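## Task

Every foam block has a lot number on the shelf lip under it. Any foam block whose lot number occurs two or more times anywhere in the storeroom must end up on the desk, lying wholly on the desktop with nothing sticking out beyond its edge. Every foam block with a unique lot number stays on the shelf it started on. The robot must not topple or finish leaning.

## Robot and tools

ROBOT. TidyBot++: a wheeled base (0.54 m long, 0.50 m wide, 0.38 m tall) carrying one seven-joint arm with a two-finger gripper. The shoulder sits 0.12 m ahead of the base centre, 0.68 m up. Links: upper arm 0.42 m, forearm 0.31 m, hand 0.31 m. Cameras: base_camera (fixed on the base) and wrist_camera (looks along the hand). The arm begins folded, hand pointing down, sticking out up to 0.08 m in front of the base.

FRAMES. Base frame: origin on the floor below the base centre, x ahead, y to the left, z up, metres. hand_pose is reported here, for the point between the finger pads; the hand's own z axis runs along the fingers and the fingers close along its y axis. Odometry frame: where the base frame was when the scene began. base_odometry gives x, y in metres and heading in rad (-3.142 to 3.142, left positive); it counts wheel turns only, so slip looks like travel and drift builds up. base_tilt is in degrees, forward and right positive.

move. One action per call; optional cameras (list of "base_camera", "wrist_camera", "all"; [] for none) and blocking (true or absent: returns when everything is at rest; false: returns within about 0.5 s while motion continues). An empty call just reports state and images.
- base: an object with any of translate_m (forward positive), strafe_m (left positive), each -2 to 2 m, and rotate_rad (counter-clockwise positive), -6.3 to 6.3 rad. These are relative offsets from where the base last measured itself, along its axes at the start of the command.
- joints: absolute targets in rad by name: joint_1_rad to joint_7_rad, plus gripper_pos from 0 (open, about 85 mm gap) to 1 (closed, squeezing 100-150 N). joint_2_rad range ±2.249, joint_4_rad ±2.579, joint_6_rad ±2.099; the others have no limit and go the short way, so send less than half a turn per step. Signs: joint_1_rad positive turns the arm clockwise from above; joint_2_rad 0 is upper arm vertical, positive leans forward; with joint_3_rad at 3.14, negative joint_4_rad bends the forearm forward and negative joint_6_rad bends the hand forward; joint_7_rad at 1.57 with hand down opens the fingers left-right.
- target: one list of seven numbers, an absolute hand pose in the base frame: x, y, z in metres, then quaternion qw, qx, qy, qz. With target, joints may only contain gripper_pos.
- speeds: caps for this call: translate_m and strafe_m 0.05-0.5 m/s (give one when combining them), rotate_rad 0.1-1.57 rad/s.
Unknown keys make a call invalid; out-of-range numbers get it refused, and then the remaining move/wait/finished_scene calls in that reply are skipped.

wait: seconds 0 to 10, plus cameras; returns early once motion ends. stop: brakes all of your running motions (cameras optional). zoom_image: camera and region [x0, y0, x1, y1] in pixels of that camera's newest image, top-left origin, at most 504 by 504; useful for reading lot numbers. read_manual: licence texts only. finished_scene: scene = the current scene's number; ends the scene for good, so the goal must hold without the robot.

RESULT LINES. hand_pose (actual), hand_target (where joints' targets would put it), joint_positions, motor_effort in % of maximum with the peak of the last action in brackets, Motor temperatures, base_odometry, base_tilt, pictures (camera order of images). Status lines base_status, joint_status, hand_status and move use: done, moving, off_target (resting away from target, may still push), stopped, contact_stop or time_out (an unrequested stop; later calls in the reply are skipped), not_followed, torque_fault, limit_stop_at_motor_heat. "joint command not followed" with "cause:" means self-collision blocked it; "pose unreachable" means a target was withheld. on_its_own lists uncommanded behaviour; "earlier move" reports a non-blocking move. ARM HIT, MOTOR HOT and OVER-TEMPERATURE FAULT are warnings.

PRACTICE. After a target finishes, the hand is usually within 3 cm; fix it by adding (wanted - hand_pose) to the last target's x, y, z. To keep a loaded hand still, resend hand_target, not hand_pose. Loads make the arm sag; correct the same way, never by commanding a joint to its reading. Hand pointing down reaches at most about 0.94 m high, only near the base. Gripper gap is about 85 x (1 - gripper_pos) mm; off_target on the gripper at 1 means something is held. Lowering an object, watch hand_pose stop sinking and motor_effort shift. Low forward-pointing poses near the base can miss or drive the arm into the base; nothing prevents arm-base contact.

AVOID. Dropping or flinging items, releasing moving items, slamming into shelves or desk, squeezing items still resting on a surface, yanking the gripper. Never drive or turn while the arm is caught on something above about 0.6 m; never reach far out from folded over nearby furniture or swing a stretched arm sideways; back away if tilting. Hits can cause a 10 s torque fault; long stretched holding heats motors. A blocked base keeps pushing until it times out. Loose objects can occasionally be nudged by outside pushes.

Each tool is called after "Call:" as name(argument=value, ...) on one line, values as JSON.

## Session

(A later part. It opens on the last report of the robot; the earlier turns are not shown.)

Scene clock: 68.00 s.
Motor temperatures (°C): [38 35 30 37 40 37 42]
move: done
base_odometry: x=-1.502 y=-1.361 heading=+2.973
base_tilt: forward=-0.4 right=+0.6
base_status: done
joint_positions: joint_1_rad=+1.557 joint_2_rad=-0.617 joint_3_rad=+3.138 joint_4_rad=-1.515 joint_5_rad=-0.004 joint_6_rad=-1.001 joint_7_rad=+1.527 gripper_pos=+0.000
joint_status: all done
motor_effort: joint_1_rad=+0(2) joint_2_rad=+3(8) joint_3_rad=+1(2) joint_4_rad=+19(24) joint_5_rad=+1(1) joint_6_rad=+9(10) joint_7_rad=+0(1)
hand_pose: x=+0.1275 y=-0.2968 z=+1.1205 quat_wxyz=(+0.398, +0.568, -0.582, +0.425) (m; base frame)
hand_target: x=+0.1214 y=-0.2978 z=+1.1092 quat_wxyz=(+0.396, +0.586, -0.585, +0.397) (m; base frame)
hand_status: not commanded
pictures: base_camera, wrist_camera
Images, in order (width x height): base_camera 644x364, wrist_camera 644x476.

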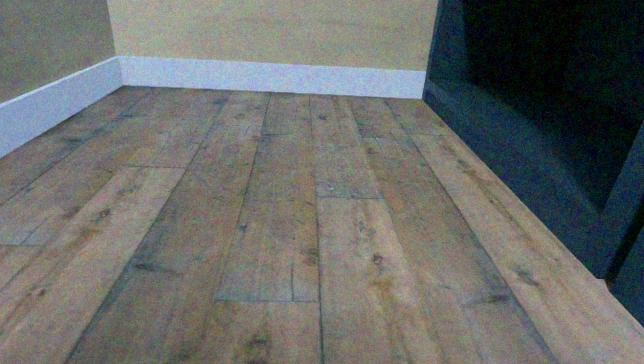

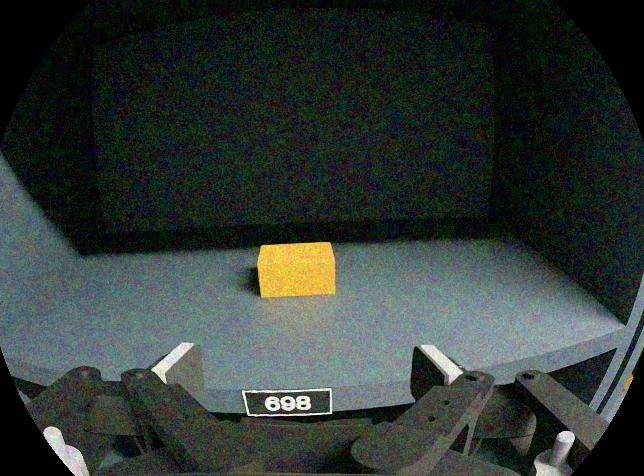

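Call:
move(base={"translate_m": 0.394, "strafe_m": 0.14}, joints={"joint_5_rad": 1.153, "joint_6_rad": -1.794, "joint_7_rad": 0.462}, cameras=[])

Call:
move(joints={"joint_2_rad": 0.469, "joint_4_rad": -0.592})

Scene clock: 73.60 s.
Motor temperatures (°C): [38 35 30 37 40 37 42]
move: done
base_odometry: x=-1.913 y=-1.434 heading=+2.974
base_tilt: forward=-0.4 right=+0.6
base_status: done
joint_positions: joint_1_rad=+1.561 joint_2_rad=-0.607 joint_3_rad=+3.138 joint_4_rad=-1.510 joint_5_rad=+1.089 joint_6_rad=-1.746 joint_7_rad=+0.503 gripper_pos=+0.000
joint_status: all done
motor_effort: joint_1_rad=+0(2) joint_2_rad=+7(10) joint_3_rad=-2(3) joint_4_rad=+14(20) joint_5_rad=+7(7) joint_6_rad=+5(9) joint_7_rad=+0(1)
hand_pose: x=-0.1499 y=-0.0558 z=+1.0772 quat_wxyz=(+0.510, +0.007, -0.856, +0.088) (m; base frame)
hand_target: x=-0.1569 y=-0.0320 z=+1.0852 quat_wxyz=(+0.521, -0.041, -0.850, +0.069) (m; base frame)
hand_status: not commanded
pictures: none
No camera images: "cameras" was empty.

Scene clock: 75.97 s.
Motor temperatures (°C): [38 35 30 37 40 37 42]
move: done
base_odometry: x=-1.913 y=-1.434 heading=+2.974
base_tilt: forward=-0.3 right=+0.6
base_status: not commanded
joint_positions: joint_1_rad=+1.561 joint_2_rad=+0.449 joint_3_rad=+3.138 joint_4_rad=-0.611 joint_5_rad=+1.091 joint_6_rad=-1.748 joint_7_rad=+0.503 gripper_pos=+0.000
joint_status: all done
motor_effort: joint_1_rad=+0(1) joint_2_rad=-30(33) joint_3_rad=+2(2) joint_4_rad=+15(17) joint_5_rad=+8(8) joint_6_rad=+3(6) joint_7_rad=+0(1)
hand_pose: x=-0.1460 y=-0.4815 z=+1.0639 quat_wxyz=(+0.508, +0.046, -0.860, +0.019) (m; base frame)
hand_target: x=-0.1566 y=-0.4653 z=+1.0689 quat_wxyz=(+0.522, +0.001, -0.853, +0.001) (m; base frame)
hand_status: not commanded
pictures: base_camera, wrist_camera
Images, in order (width x height): base_camera 644x364, wrist_camera 644x476.

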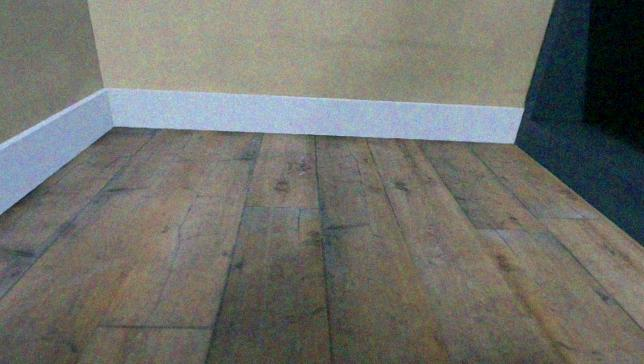

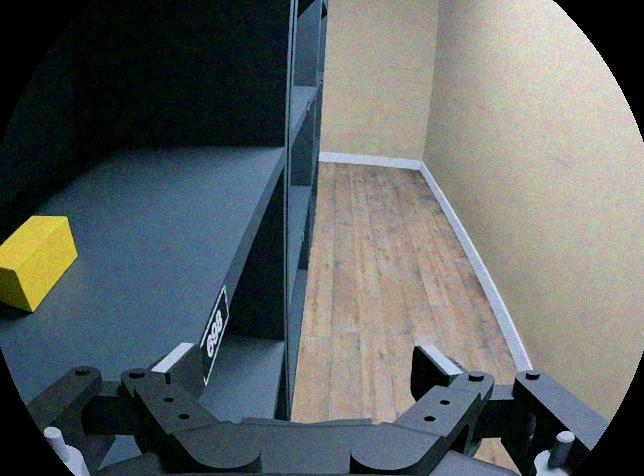

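Call:
move(base={"strafe_m": -0.207}, speeds={"strafe_m": 0.25}, joints={"joint_1_rad": 1.51}, cameras=["wrist_camera"])

Scene clock: 79.43 s.
Motor temperatures (°C): [38 35 30 37 40 37 42]
move: done
base_odometry: x=-1.879 y=-1.229 heading=+2.974
base_tilt: forward=-0.4 right=+0.6
base_status: done
joint_positions: joint_1_rad=+1.539 joint_2_rad=+0.448 joint_3_rad=+3.145 joint_4_rad=-0.594 joint_5_rad=+1.106 joint_6_rad=-1.753 joint_7_rad=+0.503 gripper_pos=+0.000
joint_status: all done
motor_effort: joint_1_rad=-4(13) joint_2_rad=-28(32) joint_3_rad=+0(2) joint_4_rad=+14(19) joint_5_rad=+7(13) joint_6_rad=+4(5) joint_7_rad=-1(1)
hand_pose: x=-0.1390 y=-0.4818 z=+1.0731 quat_wxyz=(+0.514, +0.044, -0.856, +0.027) (m; base frame)
hand_target: x=-0.1282 y=-0.4810 z=+1.0689 quat_wxyz=(+0.522, +0.026, -0.852, +0.016) (m; base frame)
hand_status: not commanded
pictures: wrist_camera
Images, in order (width x height): wrist_camera 644x476.

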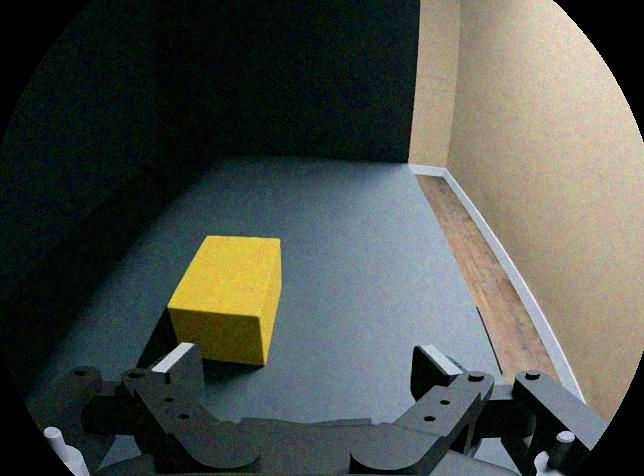

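Call:
move(base={"strafe_m": -0.066}, speeds={"strafe_m": 0.15}, cameras=["wrist_camera"])

Scene clock: 80.97 s.
Motor temperatures (°C): [38 35 30 37 40 37 42]
move: done
base_odometry: x=-1.868 y=-1.164 heading=+2.975
base_tilt: forward=-0.4 right=+0.6
base_status: done
joint_positions: joint_1_rad=+1.537 joint_2_rad=+0.449 joint_3_rad=+3.145 joint_4_rad=-0.594 joint_5_rad=+1.106 joint_6_rad=-1.753 joint_7_rad=+0.503 gripper_pos=+0.000
joint_status: not commanded
motor_effort: joint_1_rad=-5(9) joint_2_rad=-30(32) joint_3_rad=+0(2) joint_4_rad=+15(16) joint_5_rad=+7(8) joint_6_rad=+4(4) joint_7_rad=+0(0)
hand_pose: x=-0.1380 y=-0.4830 z=+1.0723 quat_wxyz=(+0.514, +0.045, -0.856, +0.027) (m; base frame)
hand_target: x=-0.1282 y=-0.4810 z=+1.0689 quat_wxyz=(+0.522, +0.026, -0.852, +0.016) (m; base frame)
hand_status: not commanded
pictures: wrist_camera
Images, in order (width x height): wrist_camera 644x476.

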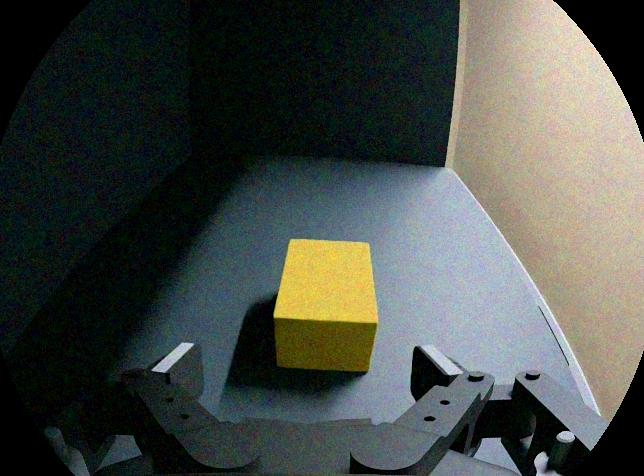

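Call:
move(base={"strafe_m": 0.008}, joints={"joint_2_rad": 0.42, "joint_4_rad": -0.765, "joint_5_rad": 1.13, "joint_6_rad": -1.745, "joint_7_rad": 0.35}, cameras=["wrist_camera"])

Scene clock: 82.33 s.
Motor temperatures (°C): [38 35 30 37 40 37 42]
move: done
base_odometry: x=-1.870 y=-1.172 heading=+2.975
base_tilt: forward=-0.4 right=+0.6
base_status: done
joint_positions: joint_1_rad=+1.537 joint_2_rad=+0.411 joint_3_rad=+3.145 joint_4_rad=-0.727 joint_5_rad=+1.106 joint_6_rad=-1.753 joint_7_rad=+0.395 gripper_pos=+0.000
joint_status: all done
motor_effort: joint_1_rad=-7(7) joint_2_rad=-27(36) joint_3_rad=-1(1) joint_4_rad=+14(17) joint_5_rad=+8(9) joint_6_rad=+3(5) joint_7_rad=+0(1)
hand_pose: x=-0.1387 y=-0.4680 z=+1.0511 quat_wxyz=(+0.512, +0.023, -0.858, +0.013) (m; base frame)
hand_target: x=-0.1281 y=-0.4785 z=+1.0423 quat_wxyz=(+0.522, +0.027, -0.853, +0.014) (m; base frame)
hand_status: not commanded
pictures: wrist_camera
Images, in order (width x height): wrist_camera 644x476.

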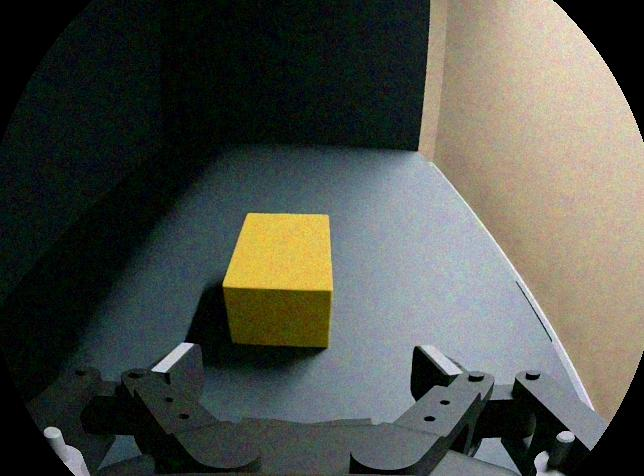

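Call:
move(base={"strafe_m": -0.02}, joints={"joint_2_rad": 0.405, "joint_4_rad": -0.83, "joint_5_rad": 1.12, "joint_6_rad": -1.725, "joint_7_rad": 0.31}, cameras=["wrist_camera"])

Scene clock: 83.33 s.
Motor temperatures (°C): [38 35 30 37 40 37 42]
move: done
base_odometry: x=-1.867 y=-1.152 heading=+2.975
base_tilt: forward=-0.4 right=+0.6
base_status: done
joint_positions: joint_1_rad=+1.537 joint_2_rad=+0.390 joint_3_rad=+3.145 joint_4_rad=-0.796 joint_5_rad=+1.106 joint_6_rad=-1.753 joint_7_rad=+0.353 gripper_pos=+0.000
joint_status: all done
motor_effort: joint_1_rad=-6(8) joint_2_rad=-27(29) joint_3_rad=-1(2) joint_4_rad=+14(16) joint_5_rad=+8(9) joint_6_rad=+3(4) joint_7_rad=+0(1)
hand_pose: x=-0.1391 y=-0.4589 z=+1.0406 quat_wxyz=(+0.512, +0.017, -0.859, +0.004) (m; base frame)
hand_target: x=-0.1277 y=-0.4780 z=+1.0294 quat_wxyz=(+0.521, +0.030, -0.853, +0.013) (m; base frame)
hand_status: not commanded
pictures: wrist_camera
Images, in order (width x height): wrist_camera 644x476.

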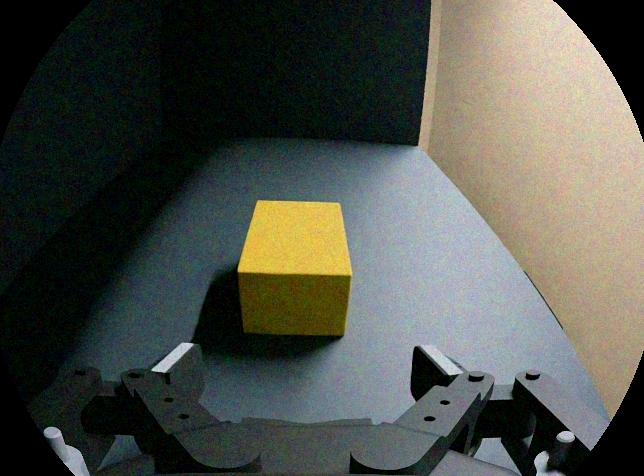

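Call:
move(base={"translate_m": -0.095, "strafe_m": -0.006}, speeds={"translate_m": 0.15}, cameras=["wrist_camera"])

Scene clock: 84.90 s.
Motor temperatures (°C): [38 35 30 37 40 37 42]
move: done
base_odometry: x=-1.772 y=-1.162 heading=+2.975
base_tilt: forward=-0.4 right=+0.6
base_status: done
joint_positions: joint_1_rad=+1.508 joint_2_rad=+0.390 joint_3_rad=+3.141 joint_4_rad=-0.802 joint_5_rad=+1.106 joint_6_rad=-1.753 joint_7_rad=+0.353 gripper_pos=+0.000
joint_status: not commanded
motor_effort: joint_1_rad=+0(8) joint_2_rad=-29(30) joint_3_rad=+2(3) joint_4_rad=+15(16) joint_5_rad=+8(9) joint_6_rad=+2(3) joint_7_rad=+0(1)
hand_pose: x=-0.1247 y=-0.4667 z=+1.0382 quat_wxyz=(+0.511, +0.033, -0.859, +0.009) (m; base frame)
hand_target: x=-0.1277 y=-0.4780 z=+1.0294 quat_wxyz=(+0.521, +0.030, -0.853, +0.013) (m; base frame)
hand_status: not commanded
pictures: wrist_camera
Images, in order (width x height): wrist_camera 644x476.

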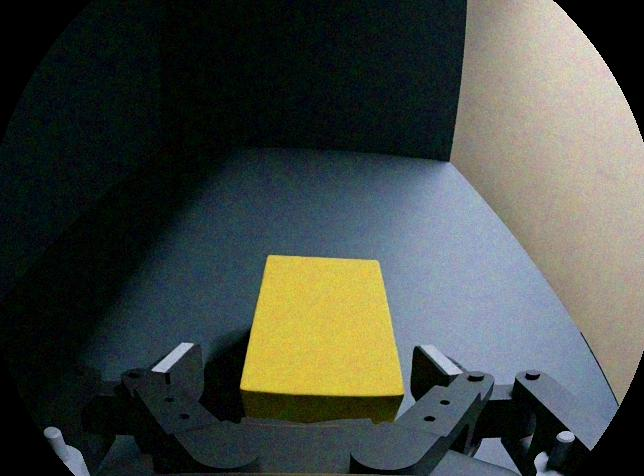

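Call:
move(base={"translate_m": -0.02, "strafe_m": 0.005}, cameras=[])

Call:
move(joints={"gripper_pos": 0.6}, cameras=["wrist_camera"])

Scene clock: 85.90 s.
Motor temperatures (°C): [38 35 30 37 40 37 42]
move: done
base_odometry: x=-1.753 y=-1.170 heading=+2.976
base_tilt: forward=-0.4 right=+0.6
base_status: done
joint_positions: joint_1_rad=+1.514 joint_2_rad=+0.390 joint_3_rad=+3.141 joint_4_rad=-0.803 joint_5_rad=+1.106 joint_6_rad=-1.753 joint_7_rad=+0.353 gripper_pos=+0.000
joint_status: not commanded
motor_effort: joint_1_rad=+0(4) joint_2_rad=-29(32) joint_3_rad=+2(3) joint_4_rad=+15(17) joint_5_rad=+8(9) joint_6_rad=+3(3) joint_7_rad=+0(0)
hand_pose: x=-0.1274 y=-0.4653 z=+1.0382 quat_wxyz=(+0.511, +0.030, -0.859, +0.008) (m; base frame)
hand_target: x=-0.1277 y=-0.4780 z=+1.0294 quat_wxyz=(+0.521, +0.030, -0.853, +0.013) (m; base frame)
hand_status: not commanded
pictures: none
No camera images: "cameras" was empty.

Scene clock: 86.77 s.
Motor temperatures (°C): [38 35 30 37 40 37 42]
move: off_target
base_odometry: x=-1.753 y=-1.170 heading=+2.976
base_tilt: forward=-0.4 right=+0.6
base_status: not commanded
joint_positions: joint_1_rad=+1.513 joint_2_rad=+0.388 joint_3_rad=+3.141 joint_4_rad=-0.804 joint_5_rad=+1.106 joint_6_rad=-1.753 joint_7_rad=+0.353 gripper_pos=+0.403
joint_status: gripper_pos off_target (ended at +0.403, target +0.600)
motor_effort: joint_1_rad=+0(3) joint_2_rad=-27(29) joint_3_rad=+2(3) joint_4_rad=+15(16) joint_5_rad=+7(8) joint_6_rad=+1(3) joint_7_rad=-1(1)
hand_pose: x=-0.1272 y=-0.4649 z=+1.0388 quat_wxyz=(+0.512, +0.030, -0.859, +0.008) (m; base frame)
hand_target: x=-0.1277 y=-0.4780 z=+1.0294 quat_wxyz=(+0.521, +0.030, -0.853, +0.013) (m; base frame)
hand_status: not commanded
pictures: wrist_camera
Images, in order (width x height): wrist_camera 644x476.

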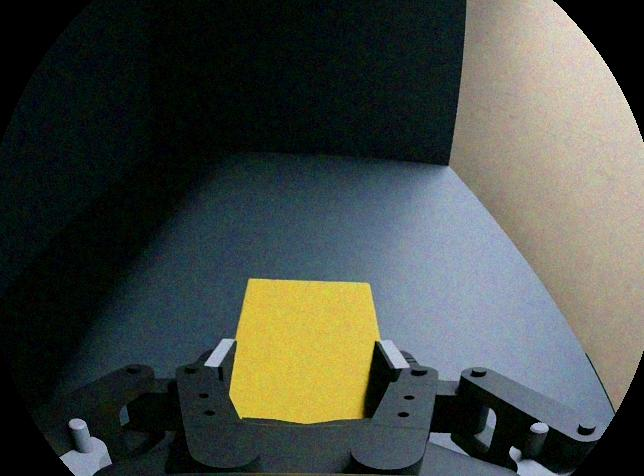

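Call:
move(joints={"joint_2_rad": 0.485, "joint_4_rad": -0.547, "joint_5_rad": 1.15, "joint_6_rad": -1.8, "joint_7_rad": 0.5}, cameras=["wrist_camera"])

Call:
move(base={"strafe_m": 0.27}, cameras=["wrist_camera"])

Scene clock: 88.43 s.
Motor temperatures (°C): [38 35 30 37 40 37 42]
move: done
base_odometry: x=-1.753 y=-1.170 heading=+2.976
base_tilt: forward=-0.4 right=+0.6
base_status: not commanded
joint_positions: joint_1_rad=+1.513 joint_2_rad=+0.453 joint_3_rad=+3.141 joint_4_rad=-0.564 joint_5_rad=+1.106 joint_6_rad=-1.755 joint_7_rad=+0.456 gripper_pos=+0.403
joint_status: all done
motor_effort: joint_1_rad=+0(1) joint_2_rad=-30(31) joint_3_rad=+2(2) joint_4_rad=+15(17) joint_5_rad=+8(9) joint_6_rad=+4(5) joint_7_rad=+0(1)
hand_pose: x=-0.1256 y=-0.4903 z=+1.0783 quat_wxyz=(+0.511, +0.029, -0.857, +0.056) (m; base frame)
hand_target: x=-0.1272 y=-0.4852 z=+1.0723 quat_wxyz=(+0.520, +0.034, -0.853, +0.017) (m; base frame)
hand_status: not commanded
pictures: wrist_camera
Images, in order (width x height): wrist_camera 644x476.

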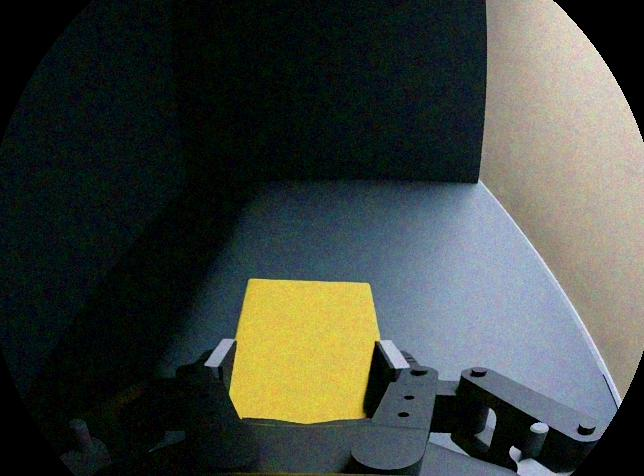

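Scene clock: 90.30 s.
Motor temperatures (°C): [38 35 30 37 40 37 42]
move: done
base_odometry: x=-1.797 y=-1.436 heading=+2.976
base_tilt: forward=-0.4 right=+0.6
base_status: done
joint_positions: joint_1_rad=+1.513 joint_2_rad=+0.465 joint_3_rad=+3.141 joint_4_rad=-0.561 joint_5_rad=+1.106 joint_6_rad=-1.758 joint_7_rad=+0.457 gripper_pos=+0.403
joint_status: not commanded
motor_effort: joint_1_rad=-1(1) joint_2_rad=-31(34) joint_3_rad=+2(2) joint_4_rad=+16(17) joint_5_rad=+8(8) joint_6_rad=+4(5) joint_7_rad=+0(1)
hand_pose: x=-0.1252 y=-0.4939 z=+1.0732 quat_wxyz=(+0.511, +0.031, -0.858, +0.051) (m; base frame)
hand_target: x=-0.1272 y=-0.4852 z=+1.0723 quat_wxyz=(+0.520, +0.034, -0.853, +0.017) (m; base frame)
hand_status: not commanded
pictures: wrist_camera
Images, in order (width x height): wrist_camera 644x476.

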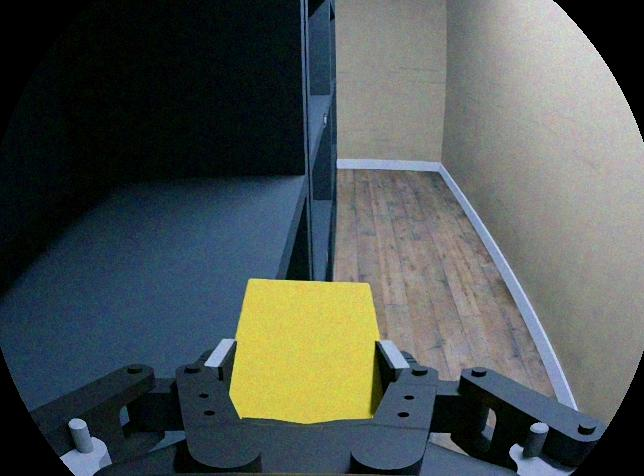

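Call:
move(joints={"joint_2_rad": -0.6, "joint_4_rad": -1.6}, cameras=[])

Call:
move(base={"translate_m": -1.9, "strafe_m": -0.05}, joints={"joint_1_rad": 0.0, "joint_2_rad": -1.0, "joint_4_rad": -2.5, "joint_5_rad": 0.0, "joint_6_rad": -0.2, "joint_7_rad": 1.57}, cameras=["base_camera"])

Call:
move(base={"translate_m": -1.14, "strafe_m": -0.05})

Scene clock: 93.17 s.
Motor temperatures (°C): [38 35 30 37 40 37 42]
move: done
base_odometry: x=-1.797 y=-1.436 heading=+2.976
base_tilt: forward=-0.4 right=+0.6
base_status: not commanded
joint_positions: joint_1_rad=+1.513 joint_2_rad=-0.587 joint_3_rad=+3.141 joint_4_rad=-1.571 joint_5_rad=+1.106 joint_6_rad=-1.759 joint_7_rad=+0.457 gripper_pos=+0.403
joint_status: all done
motor_effort: joint_1_rad=+0(1) joint_2_rad=+5(34) joint_3_rad=-2(2) joint_4_rad=+15(17) joint_5_rad=+7(8) joint_6_rad=+5(5) joint_7_rad=+0(1)
hand_pose: x=-0.1495 y=-0.0720 z=+1.0597 quat_wxyz=(+0.510, +0.020, -0.857, +0.069) (m; base frame)
hand_target: x=-0.1536 y=-0.0515 z=+1.0565 quat_wxyz=(+0.520, +0.026, -0.853, +0.030) (m; base frame)
hand_status: not commanded
pictures: none
No camera images: "cameras" was empty.

Scene clock: 98.30 s.
Motor temperatures (°C): [38 35 30 37 40 37 42]
move: done
base_odometry: x=+0.085 y=-1.700 heading=+2.976
base_tilt: forward=-0.4 right=+0.6
base_status: done
joint_positions: joint_1_rad=+0.018 joint_2_rad=-0.985 joint_3_rad=+3.141 joint_4_rad=-2.469 joint_5_rad=+0.070 joint_6_rad=-0.257 joint_7_rad=+1.527 gripper_pos=+0.404
joint_status: all done
motor_effort: joint_1_rad=+0(2) joint_2_rad=+8(10) joint_3_rad=+1(3) joint_4_rad=+23(24) joint_5_rad=+1(8) joint_6_rad=+9(10) joint_7_rad=+0(1)
hand_pose: x=+0.3882 y=-0.0088 z=+0.8891 quat_wxyz=(+0.020, +0.764, -0.003, +0.644) (m; base frame)
hand_target: x=+0.3872 y=+0.0019 z=+0.8913 quat_wxyz=(+0.000, +0.751, +0.000, +0.660) (m; base frame)
hand_status: not commanded
pictures: base_camera
Images, in order (width x height): base_camera 644x364.

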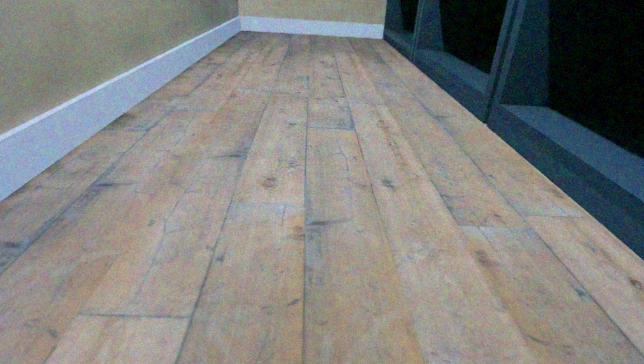

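Scene clock: 101.93 s.
Motor temperatures (°C): [38 35 30 37 40 37 42]
move: done
base_odometry: x=+1.218 y=-1.839 heading=+2.975
base_tilt: forward=-0.4 right=+0.6
base_status: done
joint_positions: joint_1_rad=+0.018 joint_2_rad=-0.988 joint_3_rad=+3.141 joint_4_rad=-2.470 joint_5_rad=+0.069 joint_6_rad=-0.255 joint_7_rad=+1.527 gripper_pos=+0.404
joint_status: not commanded
motor_effort: joint_1_rad=+0(1) joint_2_rad=+8(10) joint_3_rad=+1(2) joint_4_rad=+23(24) joint_5_rad=+1(1) joint_6_rad=+9(10) joint_7_rad=+0(1)
hand_pose: x=+0.3877 y=-0.0087 z=+0.8900 quat_wxyz=(+0.020, +0.763, -0.003, +0.646) (m; base frame)
hand_target: x=+0.3872 y=+0.0019 z=+0.8913 quat_wxyz=(+0.000, +0.751, +0.000, +0.660) (m; base frame)
hand_status: not commanded
pictures: base_camera, wrist_camera
Images, in order (width x height): base_camera 644x364, wrist_camera 644x476.

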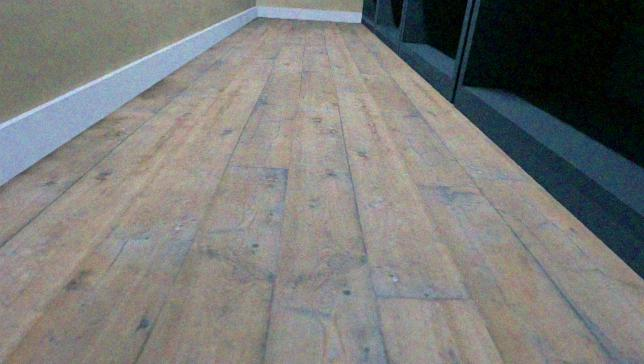

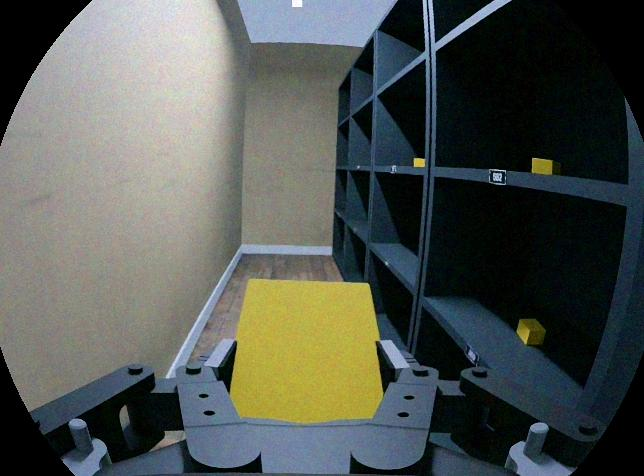

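Call:
move(base={"strafe_m": -1.72}, cameras=[])

Call:
move(base={"translate_m": 1.2, "rotate_rad": -1.57})

Scene clock: 106.90 s.
Motor temperatures (°C): [38 35 30 37 40 37 42]
move: done
base_odometry: x=+1.503 y=-0.143 heading=+2.975
base_tilt: forward=-0.4 right=+0.6
base_status: done
joint_positions: joint_1_rad=+0.016 joint_2_rad=-0.988 joint_3_rad=+3.141 joint_4_rad=-2.470 joint_5_rad=+0.068 joint_6_rad=-0.255 joint_7_rad=+1.527 gripper_pos=+0.404
joint_status: not commanded
motor_effort: joint_1_rad=-1(1) joint_2_rad=+8(9) joint_3_rad=+1(2) joint_4_rad=+22(24) joint_5_rad=+1(1) joint_6_rad=+9(10) joint_7_rad=+0(1)
hand_pose: x=+0.3878 y=-0.0079 z=+0.8899 quat_wxyz=(+0.019, +0.763, -0.002, +0.646) (m; base frame)
hand_target: x=+0.3872 y=+0.0019 z=+0.8913 quat_wxyz=(+0.000, +0.751, +0.000, +0.660) (m; base frame)
hand_status: not commanded
pictures: none
No camera images: "cameras" was empty.

Scene clock: 111.03 s.
Motor temperatures (°C): [38 35 30 37 40 37 42]
move: done
base_odometry: x=+0.320 y=+0.057 heading=+1.403
base_tilt: forward=-0.4 right=+0.6
base_status: done
joint_positions: joint_1_rad=+0.013 joint_2_rad=-0.990 joint_3_rad=+3.141 joint_4_rad=-2.470 joint_5_rad=+0.068 joint_6_rad=-0.254 joint_7_rad=+1.527 gripper_pos=+0.404
joint_status: not commanded
motor_effort: joint_1_rad=-1(1) joint_2_rad=+9(11) joint_3_rad=+1(2) joint_4_rad=+22(24) joint_5_rad=+1(1) joint_6_rad=+9(10) joint_7_rad=+0(1)
hand_pose: x=+0.3874 y=-0.0071 z=+0.8903 quat_wxyz=(+0.018, +0.763, -0.002, +0.647) (m; base frame)
hand_target: x=+0.3872 y=+0.0019 z=+0.8913 quat_wxyz=(+0.000, +0.751, +0.000, +0.660) (m; base frame)
hand_status: not commanded
pictures: base_camera, wrist_camera
Images, in order (width x height): base_camera 644x364, wrist_camera 644x476.

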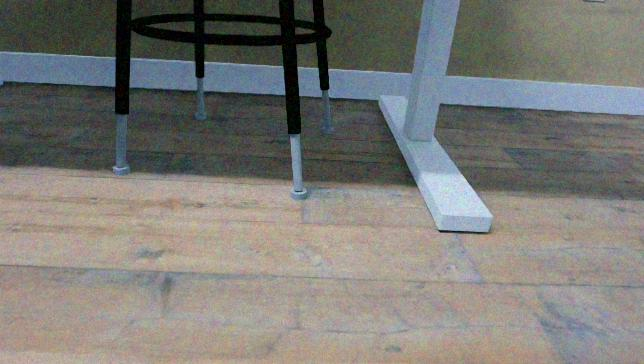

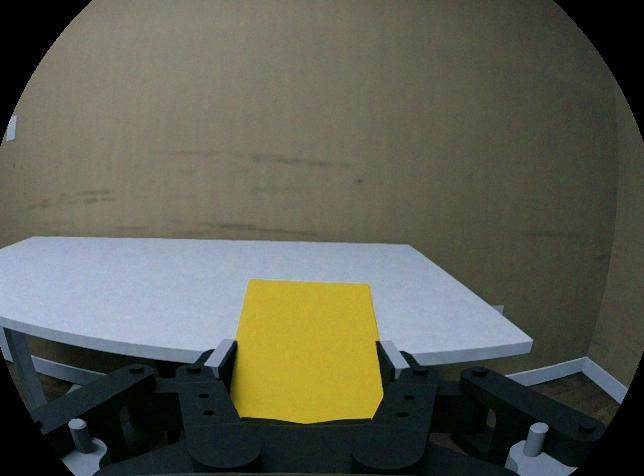

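Call:
move(base={"translate_m": 0.3}, joints={"joint_1_rad": 0.0, "joint_2_rad": 0.19, "joint_4_rad": -1.546, "joint_6_rad": -0.306}, cameras=["base_camera"])

Call:
move(joints={"joint_2_rad": 0.29, "joint_4_rad": -1.81, "joint_6_rad": 0.04}, cameras=[])

Call:
move(joints={"joint_2_rad": 0.32, "joint_4_rad": -1.86, "joint_6_rad": 0.09}, cameras=[])

Call:
move(joints={"joint_2_rad": 0.335, "joint_4_rad": -1.89, "joint_6_rad": 0.11}, cameras=["wrist_camera"])

Scene clock: 114.13 s.
Motor temperatures (°C): [37 35 30 37 40 37 42]
move: done
base_odometry: x=+0.369 y=+0.353 heading=+1.404
base_tilt: forward=-0.3 right=+0.6
base_status: done
joint_positions: joint_1_rad=+0.013 joint_2_rad=+0.170 joint_3_rad=+3.141 joint_4_rad=-1.562 joint_5_rad=+0.068 joint_6_rad=-0.259 joint_7_rad=+1.527 gripper_pos=+0.404
joint_status: all done
motor_effort: joint_1_rad=-1(1) joint_2_rad=-27(30) joint_3_rad=+0(1) joint_4_rad=+22(24) joint_5_rad=+1(1) joint_6_rad=+8(10) joint_7_rad=+0(1)
hand_pose: x=+0.7845 y=-0.0121 z=+0.9191 quat_wxyz=(+0.016, +0.839, -0.001, +0.544) (m; base frame)
hand_target: x=+0.7859 y=+0.0023 z=+0.9020 quat_wxyz=(-0.001, +0.853, +0.000, +0.523) (m; base frame)
hand_status: not commanded
pictures: base_camera
Images, in order (width x height): base_camera 644x364.

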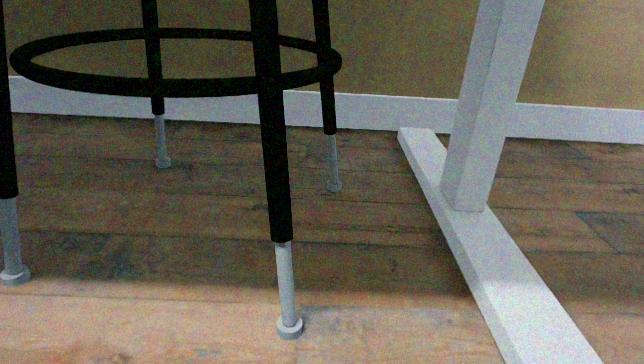

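Scene clock: 115.73 s.
Motor temperatures (°C): [37 35 30 37 40 37 42]
move: done
base_odometry: x=+0.369 y=+0.353 heading=+1.404
base_tilt: forward=-0.3 right=+0.6
base_status: not commanded
joint_positions: joint_1_rad=+0.013 joint_2_rad=+0.276 joint_3_rad=+3.141 joint_4_rad=-1.788 joint_5_rad=+0.068 joint_6_rad=-0.018 joint_7_rad=+1.527 gripper_pos=+0.404
joint_status: all done
motor_effort: joint_1_rad=+0(1) joint_2_rad=-29(32) joint_3_rad=+0(0) joint_4_rad=+20(23) joint_5_rad=+0(1) joint_6_rad=+8(10) joint_7_rad=+0(1)
hand_pose: x=+0.7820 y=-0.0070 z=+0.7857 quat_wxyz=(+0.010, +0.863, +0.005, +0.505) (m; base frame)
hand_target: x=+0.7854 y=+0.0023 z=+0.7800 quat_wxyz=(-0.001, +0.857, +0.000, +0.515) (m; base frame)
hand_status: not commanded
pictures: none
No camera images: "cameras" was empty.

Scene clock: 116.47 s.
Motor temperatures (°C): [37 35 30 37 40 37 42]
move: done
base_odometry: x=+0.369 y=+0.352 heading=+1.404
base_tilt: forward=-0.3 right=+0.6
base_status: not commanded
joint_positions: joint_1_rad=+0.013 joint_2_rad=+0.289 joint_3_rad=+3.141 joint_4_rad=-1.830 joint_5_rad=+0.068 joint_6_rad=+0.042 joint_7_rad=+1.528 gripper_pos=+0.404
joint_status: all done
motor_effort: joint_1_rad=-1(1) joint_2_rad=-27(29) joint_3_rad=+0(1) joint_4_rad=+19(20) joint_5_rad=+1(1) joint_6_rad=+8(8) joint_7_rad=+0(1)
hand_pose: x=+0.7794 y=-0.0058 z=+0.7701 quat_wxyz=(+0.008, +0.862, +0.006, +0.507) (m; base frame)
hand_target: x=+0.7794 y=+0.0023 z=+0.7469 quat_wxyz=(-0.001, +0.865, +0.000, +0.502) (m; base frame)
hand_status: not commanded
pictures: none
No camera images: "cameras" was empty.

Scene clock: 117.10 s.
Motor temperatures (°C): [37 35 30 37 40 37 42]
move: off_target
base_odometry: x=+0.369 y=+0.352 heading=+1.404
base_tilt: forward=-0.3 right=+0.6
base_status: not commanded
joint_positions: joint_1_rad=+0.013 joint_2_rad=+0.290 joint_3_rad=+3.141 joint_4_rad=-1.847 joint_5_rad=+0.068 joint_6_rad=+0.074 joint_7_rad=+1.530 gripper_pos=+0.404
joint_status: joint_2_rad off_target (ended at +0.290, target +0.335); joint_4_rad off_target (ended at -1.847, target -1.890); the others done
motor_effort: joint_1_rad=-3(3) joint_2_rad=-25(28) joint_3_rad=-3(3) joint_4_rad=+17(20) joint_5_rad=+1(1) joint_6_rad=+6(7) joint_7_rad=+0(1)
hand_pose: x=+0.7789 y=-0.0055 z=+0.7693 quat_wxyz=(+0.008, +0.858, +0.007, +0.514) (m; base frame)
hand_target: x=+0.7731 y=+0.0023 z=+0.7267 quat_wxyz=(-0.001, +0.871, +0.000, +0.491) (m; base frame)
hand_status: not commanded
pictures: wrist_camera
Images, in order (width x height): wrist_camera 644x476.

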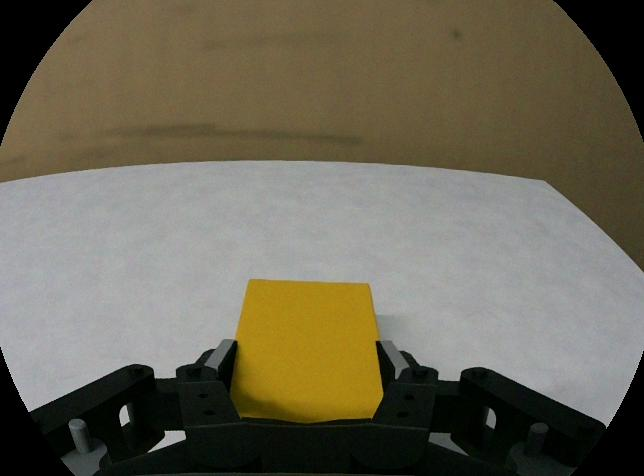

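Contact. Release, raise, back off.

Call:
move(joints={"gripper_pos": 0.0}, cameras=[])

Call:
move(joints={"joint_2_rad": 0.19, "joint_4_rad": -1.6, "joint_6_rad": -0.306}, cameras=[])

Call:
move(base={"translate_m": -0.45}, joints={"joint_2_rad": -1.0, "joint_4_rad": -2.5, "joint_6_rad": -0.2}, cameras=["wrist_camera"])

Call:
move(base={"rotate_rad": 1.54}, cameras=["wrist_camera"])

Scene clock: 118.20 s.
Motor temperatures (°C): [37 35 30 37 40 37 42]
move: done
base_odometry: x=+0.369 y=+0.352 heading=+1.404
base_tilt: forward=-0.3 right=+0.6
base_status: not commanded
joint_positions: joint_1_rad=+0.010 joint_2_rad=+0.313 joint_3_rad=+3.141 joint_4_rad=-1.864 joint_5_rad=+0.068 joint_6_rad=+0.074 joint_7_rad=+1.530 gripper_pos=+0.000
joint_status: all done
motor_effort: joint_1_rad=+0(3) joint_2_rad=-29(31) joint_3_rad=+0(3) joint_4_rad=+18(20) joint_5_rad=+1(1) joint_6_rad=+8(9) joint_7_rad=-1(1)
hand_pose: x=+0.7751 y=-0.0038 z=+0.7448 quat_wxyz=(+0.007, +0.868, +0.008, +0.496) (m; base frame)
hand_target: x=+0.7731 y=+0.0023 z=+0.7267 quat_wxyz=(-0.001, +0.871, +0.000, +0.491) (m; base frame)
hand_status: not commanded
pictures: none
No camera images: "cameras" was empty.

Scene clock: 119.90 s.
Motor temperatures (°C): [37 35 30 37 40 37 42]
move: done
base_odometry: x=+0.369 y=+0.352 heading=+1.404
base_tilt: forward=-0.3 right=+0.6
base_status: not commanded
joint_positions: joint_1_rad=+0.010 joint_2_rad=+0.180 joint_3_rad=+3.141 joint_4_rad=-1.607 joint_5_rad=+0.068 joint_6_rad=-0.256 joint_7_rad=+1.530 gripper_pos=+0.000
joint_status: all done
motor_effort: joint_1_rad=-1(1) joint_2_rad=-27(32) joint_3_rad=+0(0) joint_4_rad=+22(22) joint_5_rad=+1(1) joint_6_rad=+8(9) joint_7_rad=+0(1)
hand_pose: x=+0.7785 y=-0.0107 z=+0.8866 quat_wxyz=(+0.016, +0.853, +0.002, +0.522) (m; base frame)
hand_target: x=+0.7746 y=+0.0023 z=+0.8706 quat_wxyz=(-0.001, +0.866, +0.000, +0.499) (m; base frame)
hand_status: not commanded
pictures: none
No camera images: "cameras" was empty.

Scene clock: 122.37 s.
Motor temperatures (°C): [37 35 30 37 40 37 42]
move: done
base_odometry: x=+0.295 y=-0.092 heading=+1.405
base_tilt: forward=-0.4 right=+0.6
base_status: done
joint_positions: joint_1_rad=+0.010 joint_2_rad=-0.986 joint_3_rad=+3.141 joint_4_rad=-2.469 joint_5_rad=+0.067 joint_6_rad=-0.255 joint_7_rad=+1.530 gripper_pos=+0.000
joint_status: all done
motor_effort: joint_1_rad=-1(4) joint_2_rad=+9(31) joint_3_rad=+1(3) joint_4_rad=+22(24) joint_5_rad=+1(1) joint_6_rad=+8(10) joint_7_rad=+0(1)
hand_pose: x=+0.3882 y=-0.0065 z=+0.8900 quat_wxyz=(+0.017, +0.763, +0.000, +0.646) (m; base frame)
hand_target: x=+0.3872 y=+0.0019 z=+0.8913 quat_wxyz=(+0.000, +0.751, +0.000, +0.660) (m; base frame)
hand_status: not commanded
pictures: wrist_camera
Images, in order (width x height): wrist_camera 644x476.

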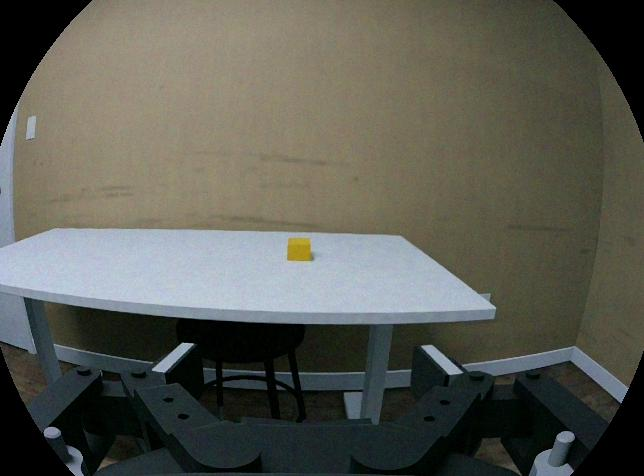

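Scene clock: 124.63 s.
Motor temperatures (°C): [37 35 30 37 40 37 42]
move: done
base_odometry: x=+0.295 y=-0.092 heading=+2.944
base_tilt: forward=-0.4 right=+0.6
base_status: done
joint_positions: joint_1_rad=+0.010 joint_2_rad=-0.986 joint_3_rad=+3.141 joint_4_rad=-2.469 joint_5_rad=+0.067 joint_6_rad=-0.254 joint_7_rad=+1.530 gripper_pos=+0.000
joint_status: not commanded
motor_effort: joint_1_rad=-1(1) joint_2_rad=+8(9) joint_3_rad=+1(2) joint_4_rad=+22(23) joint_5_rad=+1(1) joint_6_rad=+9(9) joint_7_rad=+0(1)
hand_pose: x=+0.3882 y=-0.0064 z=+0.8901 quat_wxyz=(+0.017, +0.763, +0.000, +0.646) (m; base frame)
hand_target: x=+0.3872 y=+0.0019 z=+0.8913 quat_wxyz=(+0.000, +0.751, +0.000, +0.660) (m; base frame)
hand_status: not commanded
pictures: wrist_camera
Images, in order (width x height): wrist_camera 644x476.

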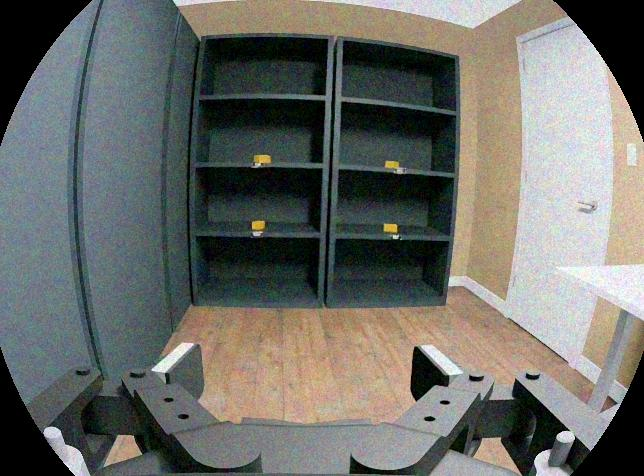

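Call:
move(base={"translate_m": 1.74, "strafe_m": 0.24, "rotate_rad": 0.03}, joints={"joint_1_rad": 0.0, "joint_2_rad": -0.8, "joint_3_rad": 3.14, "joint_4_rad": -1.5, "joint_5_rad": 0.0, "joint_6_rad": -1.45, "joint_7_rad": 1.57})

Call:
zoom_image(camera="wrist_camera", region=[200, 40, 420, 260])

Scene clock: 129.77 s.
Motor temperatures (°C): [37 35 30 37 40 37 42]
move: done
base_odometry: x=-1.459 y=+0.014 heading=+2.976
base_tilt: forward=-0.3 right=+0.6
base_status: done
joint_positions: joint_1_rad=+0.009 joint_2_rad=-0.801 joint_3_rad=+3.141 joint_4_rad=-1.515 joint_5_rad=+0.067 joint_6_rad=-1.402 joint_7_rad=+1.530 gripper_pos=+0.000
joint_status: all done
motor_effort: joint_1_rad=+0(2) joint_2_rad=+10(12) joint_3_rad=+1(2) joint_4_rad=+16(25) joint_5_rad=+1(2) joint_6_rad=+7(11) joint_7_rad=+0(1)
hand_pose: x=+0.2883 y=-0.0208 z=+1.0510 quat_wxyz=(+0.024, +0.870, -0.033, +0.490) (m; base frame)
hand_target: x=+0.2802 y=+0.0019 z=+1.0450 quat_wxyz=(+0.000, +0.880, +0.000, +0.476) (m; base frame)
hand_status: not commanded
pictures: base_camera, wrist_camera
Images, in order (width x height): base_camera 644x364, wrist_camera 644x476.

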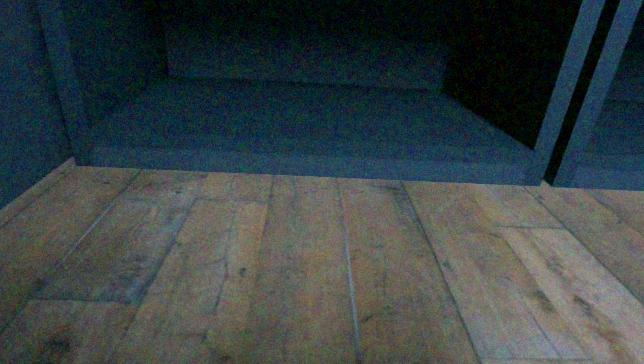

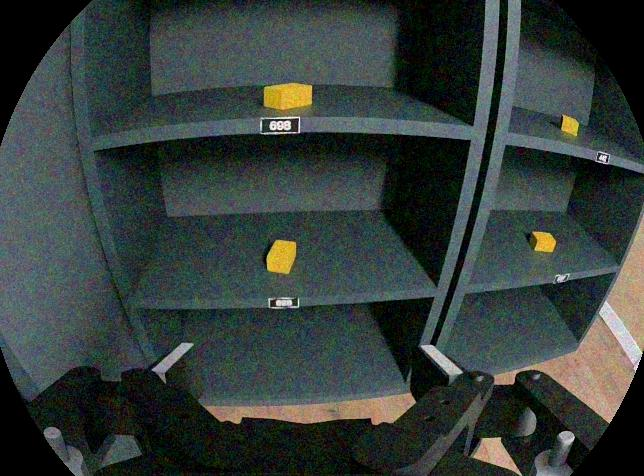

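Scaled by 2.291.

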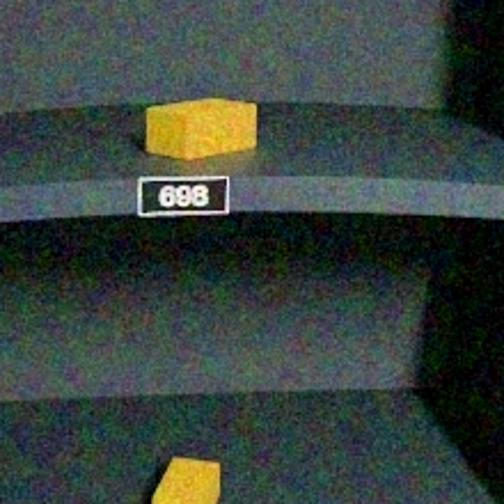

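Call:
zoom_image(camera="wrist_camera", region=[250, 280, 320, 325])

Call:
zoom_image(camera="wrist_camera", region=[530, 260, 600, 300])

Scaled by 7.200.

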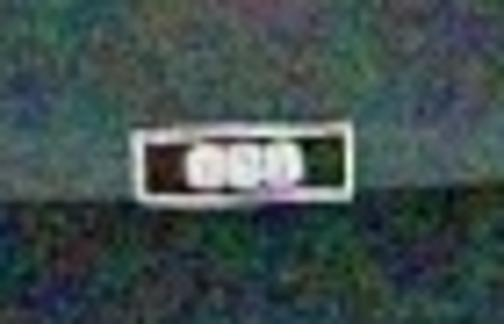

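Scaled by 7.200.

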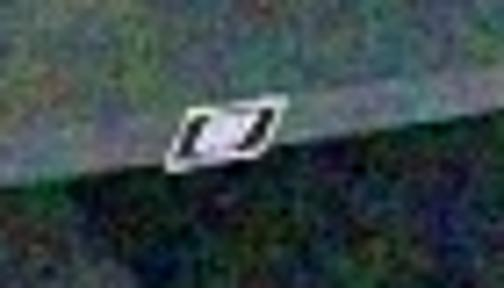

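Call:
move(joints={"joint_2_rad": -0.8, "joint_4_rad": -2.4, "joint_6_rad": -0.6}, cameras=["wrist_camera"])

Call:
zoom_image(camera="wrist_camera", region=[220, 130, 360, 330])

Scene clock: 132.57 s.
Motor temperatures (°C): [37 35 30 37 40 37 42]
move: done
base_odometry: x=-1.459 y=+0.014 heading=+2.976
base_tilt: forward=-0.3 right=+0.6
base_status: not commanded
joint_positions: joint_1_rad=+0.009 joint_2_rad=-0.801 joint_3_rad=+3.141 joint_4_rad=-2.370 joint_5_rad=+0.067 joint_6_rad=-0.657 joint_7_rad=+1.530 gripper_pos=+0.000
joint_status: all done
motor_effort: joint_1_rad=-1(1) joint_2_rad=+5(11) joint_3_rad=+1(1) joint_4_rad=+21(23) joint_5_rad=+1(1) joint_6_rad=+7(9) joint_7_rad=+0(1)
hand_pose: x=+0.3780 y=-0.0138 z=+0.7858 quat_wxyz=(+0.023, +0.897, -0.008, +0.442) (m; base frame)
hand_target: x=+0.3831 y=+0.0017 z=+0.7826 quat_wxyz=(+0.000, +0.891, +0.000, +0.454) (m; base frame)
hand_status: not commanded
pictures: wrist_camera
Images, in order (width x height): wrist_camera 644x476.

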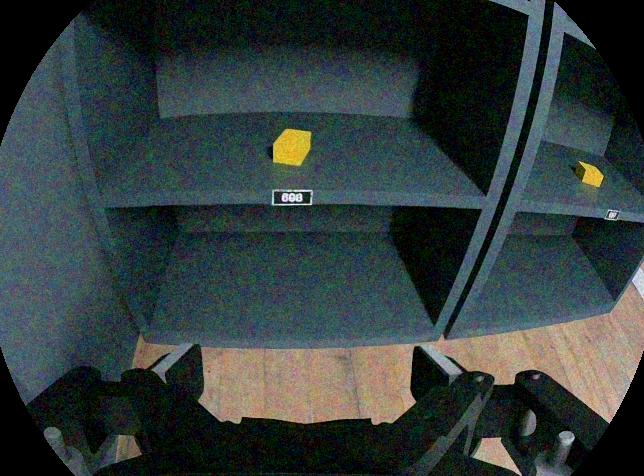

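Scaled by 2.520.

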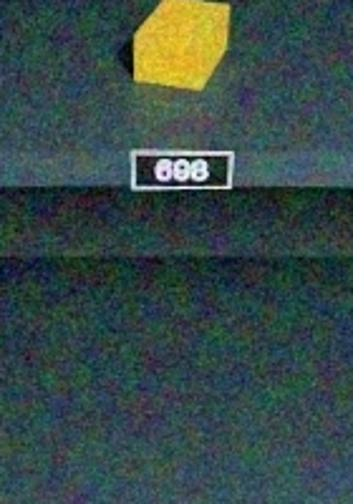

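Call:
move(base={"translate_m": 0.09, "strafe_m": 0.158}, joints={"joint_1_rad": 0.23, "joint_2_rad": 0.29, "joint_4_rad": -2.07, "joint_6_rad": 0.22, "joint_7_rad": 1.6, "joint_5_rad": -0.04})

Call:
zoom_image(camera="wrist_camera", region=[150, 200, 450, 476])

Scene clock: 137.30 s.
Motor temperatures (°C): [37 35 30 37 40 37 42]
move: done
base_odometry: x=-1.574 y=-0.127 heading=+2.975
base_tilt: forward=-0.3 right=+0.6
base_status: done
joint_positions: joint_1_rad=+0.211 joint_2_rad=+0.268 joint_3_rad=+3.141 joint_4_rad=-2.088 joint_5_rad=+0.030 joint_6_rad=+0.163 joint_7_rad=+1.557 gripper_pos=+0.000
joint_status: all done
motor_effort: joint_1_rad=+0(2) joint_2_rad=-25(27) joint_3_rad=+0(3) joint_4_rad=+17(22) joint_5_rad=+1(2) joint_6_rad=+8(8) joint_7_rad=+0(1)
hand_pose: x=+0.6935 y=-0.1196 z=+0.6838 quat_wxyz=(+0.049, +0.886, -0.085, +0.454) (m; base frame)
hand_target: x=+0.7069 y=-0.1381 z=+0.6941 quat_wxyz=(+0.056, +0.871, -0.106, +0.477) (m; base frame)
hand_status: not commanded
pictures: base_camera, wrist_camera
Images, in order (width x height): base_camera 644x364, wrist_camera 644x476.

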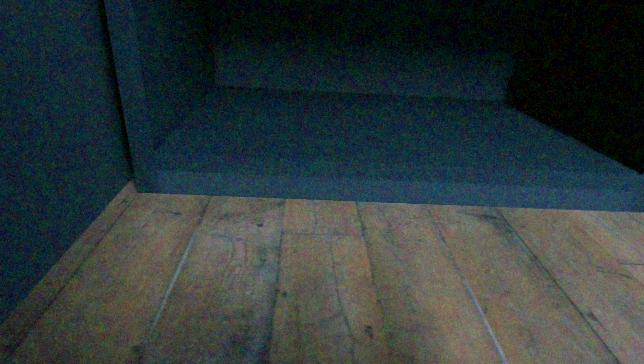

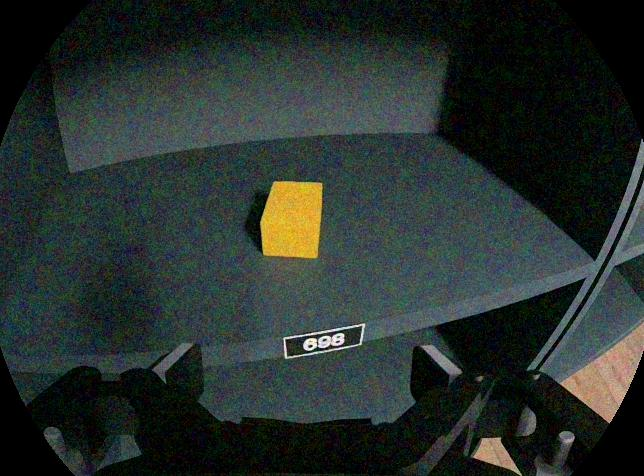

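Scaled by 1.680.

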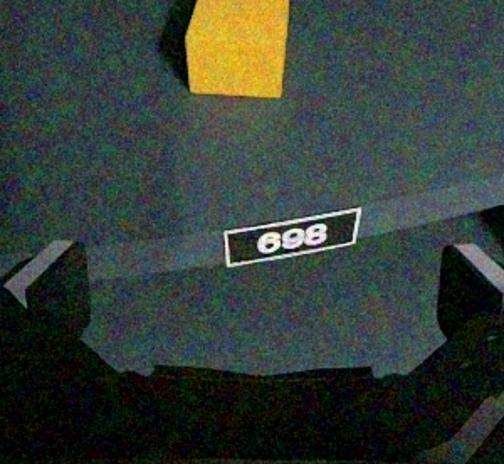

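Call:
move(base={"translate_m": 0.10, "strafe_m": 0.0}, cameras=[])

Call:
move(joints={"joint_1_rad": 0.25, "joint_2_rad": 0.354, "joint_4_rad": -2.105, "joint_6_rad": 0.32}, cameras=["wrist_camera"])

Scene clock: 139.13 s.
Motor temperatures (°C): [37 35 30 37 40 37 42]
move: done
base_odometry: x=-1.672 y=-0.111 heading=+2.976
base_tilt: forward=-0.3 right=+0.6
base_status: done
joint_positions: joint_1_rad=+0.213 joint_2_rad=+0.274 joint_3_rad=+3.141 joint_4_rad=-2.080 joint_5_rad=+0.029 joint_6_rad=+0.168 joint_7_rad=+1.557 gripper_pos=+0.000
joint_status: not commanded
motor_effort: joint_1_rad=+0(1) joint_2_rad=-26(28) joint_3_rad=+0(1) joint_4_rad=+17(18) joint_5_rad=+0(1) joint_6_rad=+7(8) joint_7_rad=+0(1)
hand_pose: x=+0.6971 y=-0.1218 z=+0.6855 quat_wxyz=(+0.050, +0.884, -0.086, +0.457) (m; base frame)
hand_target: x=+0.7069 y=-0.1381 z=+0.6941 quat_wxyz=(+0.056, +0.871, -0.106, +0.477) (m; base frame)
hand_status: not commanded
pictures: none
No camera images: "cameras" was empty.

Scene clock: 140.23 s.
Motor temperatures (°C): [37 35 30 37 40 37 42]
move: done
base_odometry: x=-1.672 y=-0.111 heading=+2.976
base_tilt: forward=-0.3 right=+0.6
base_status: not commanded
joint_positions: joint_1_rad=+0.233 joint_2_rad=+0.333 joint_3_rad=+3.141 joint_4_rad=-2.083 joint_5_rad=+0.029 joint_6_rad=+0.268 joint_7_rad=+1.557 gripper_pos=+0.000
joint_status: all done
motor_effort: joint_1_rad=-1(2) joint_2_rad=-27(28) joint_3_rad=+0(1) joint_4_rad=+16(17) joint_5_rad=+1(1) joint_6_rad=+7(8) joint_7_rad=+0(1)
hand_pose: x=+0.7104 y=-0.1360 z=+0.6742 quat_wxyz=(+0.055, +0.874, -0.094, +0.473) (m; base frame)
hand_target: x=+0.7062 y=-0.1516 z=+0.6650 quat_wxyz=(+0.063, +0.869, -0.116, +0.476) (m; base frame)
hand_status: not commanded
pictures: wrist_camera
Images, in order (width x height): wrist_camera 644x476.

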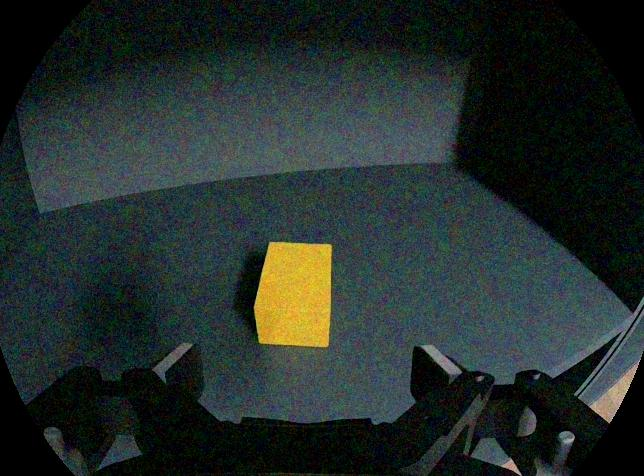

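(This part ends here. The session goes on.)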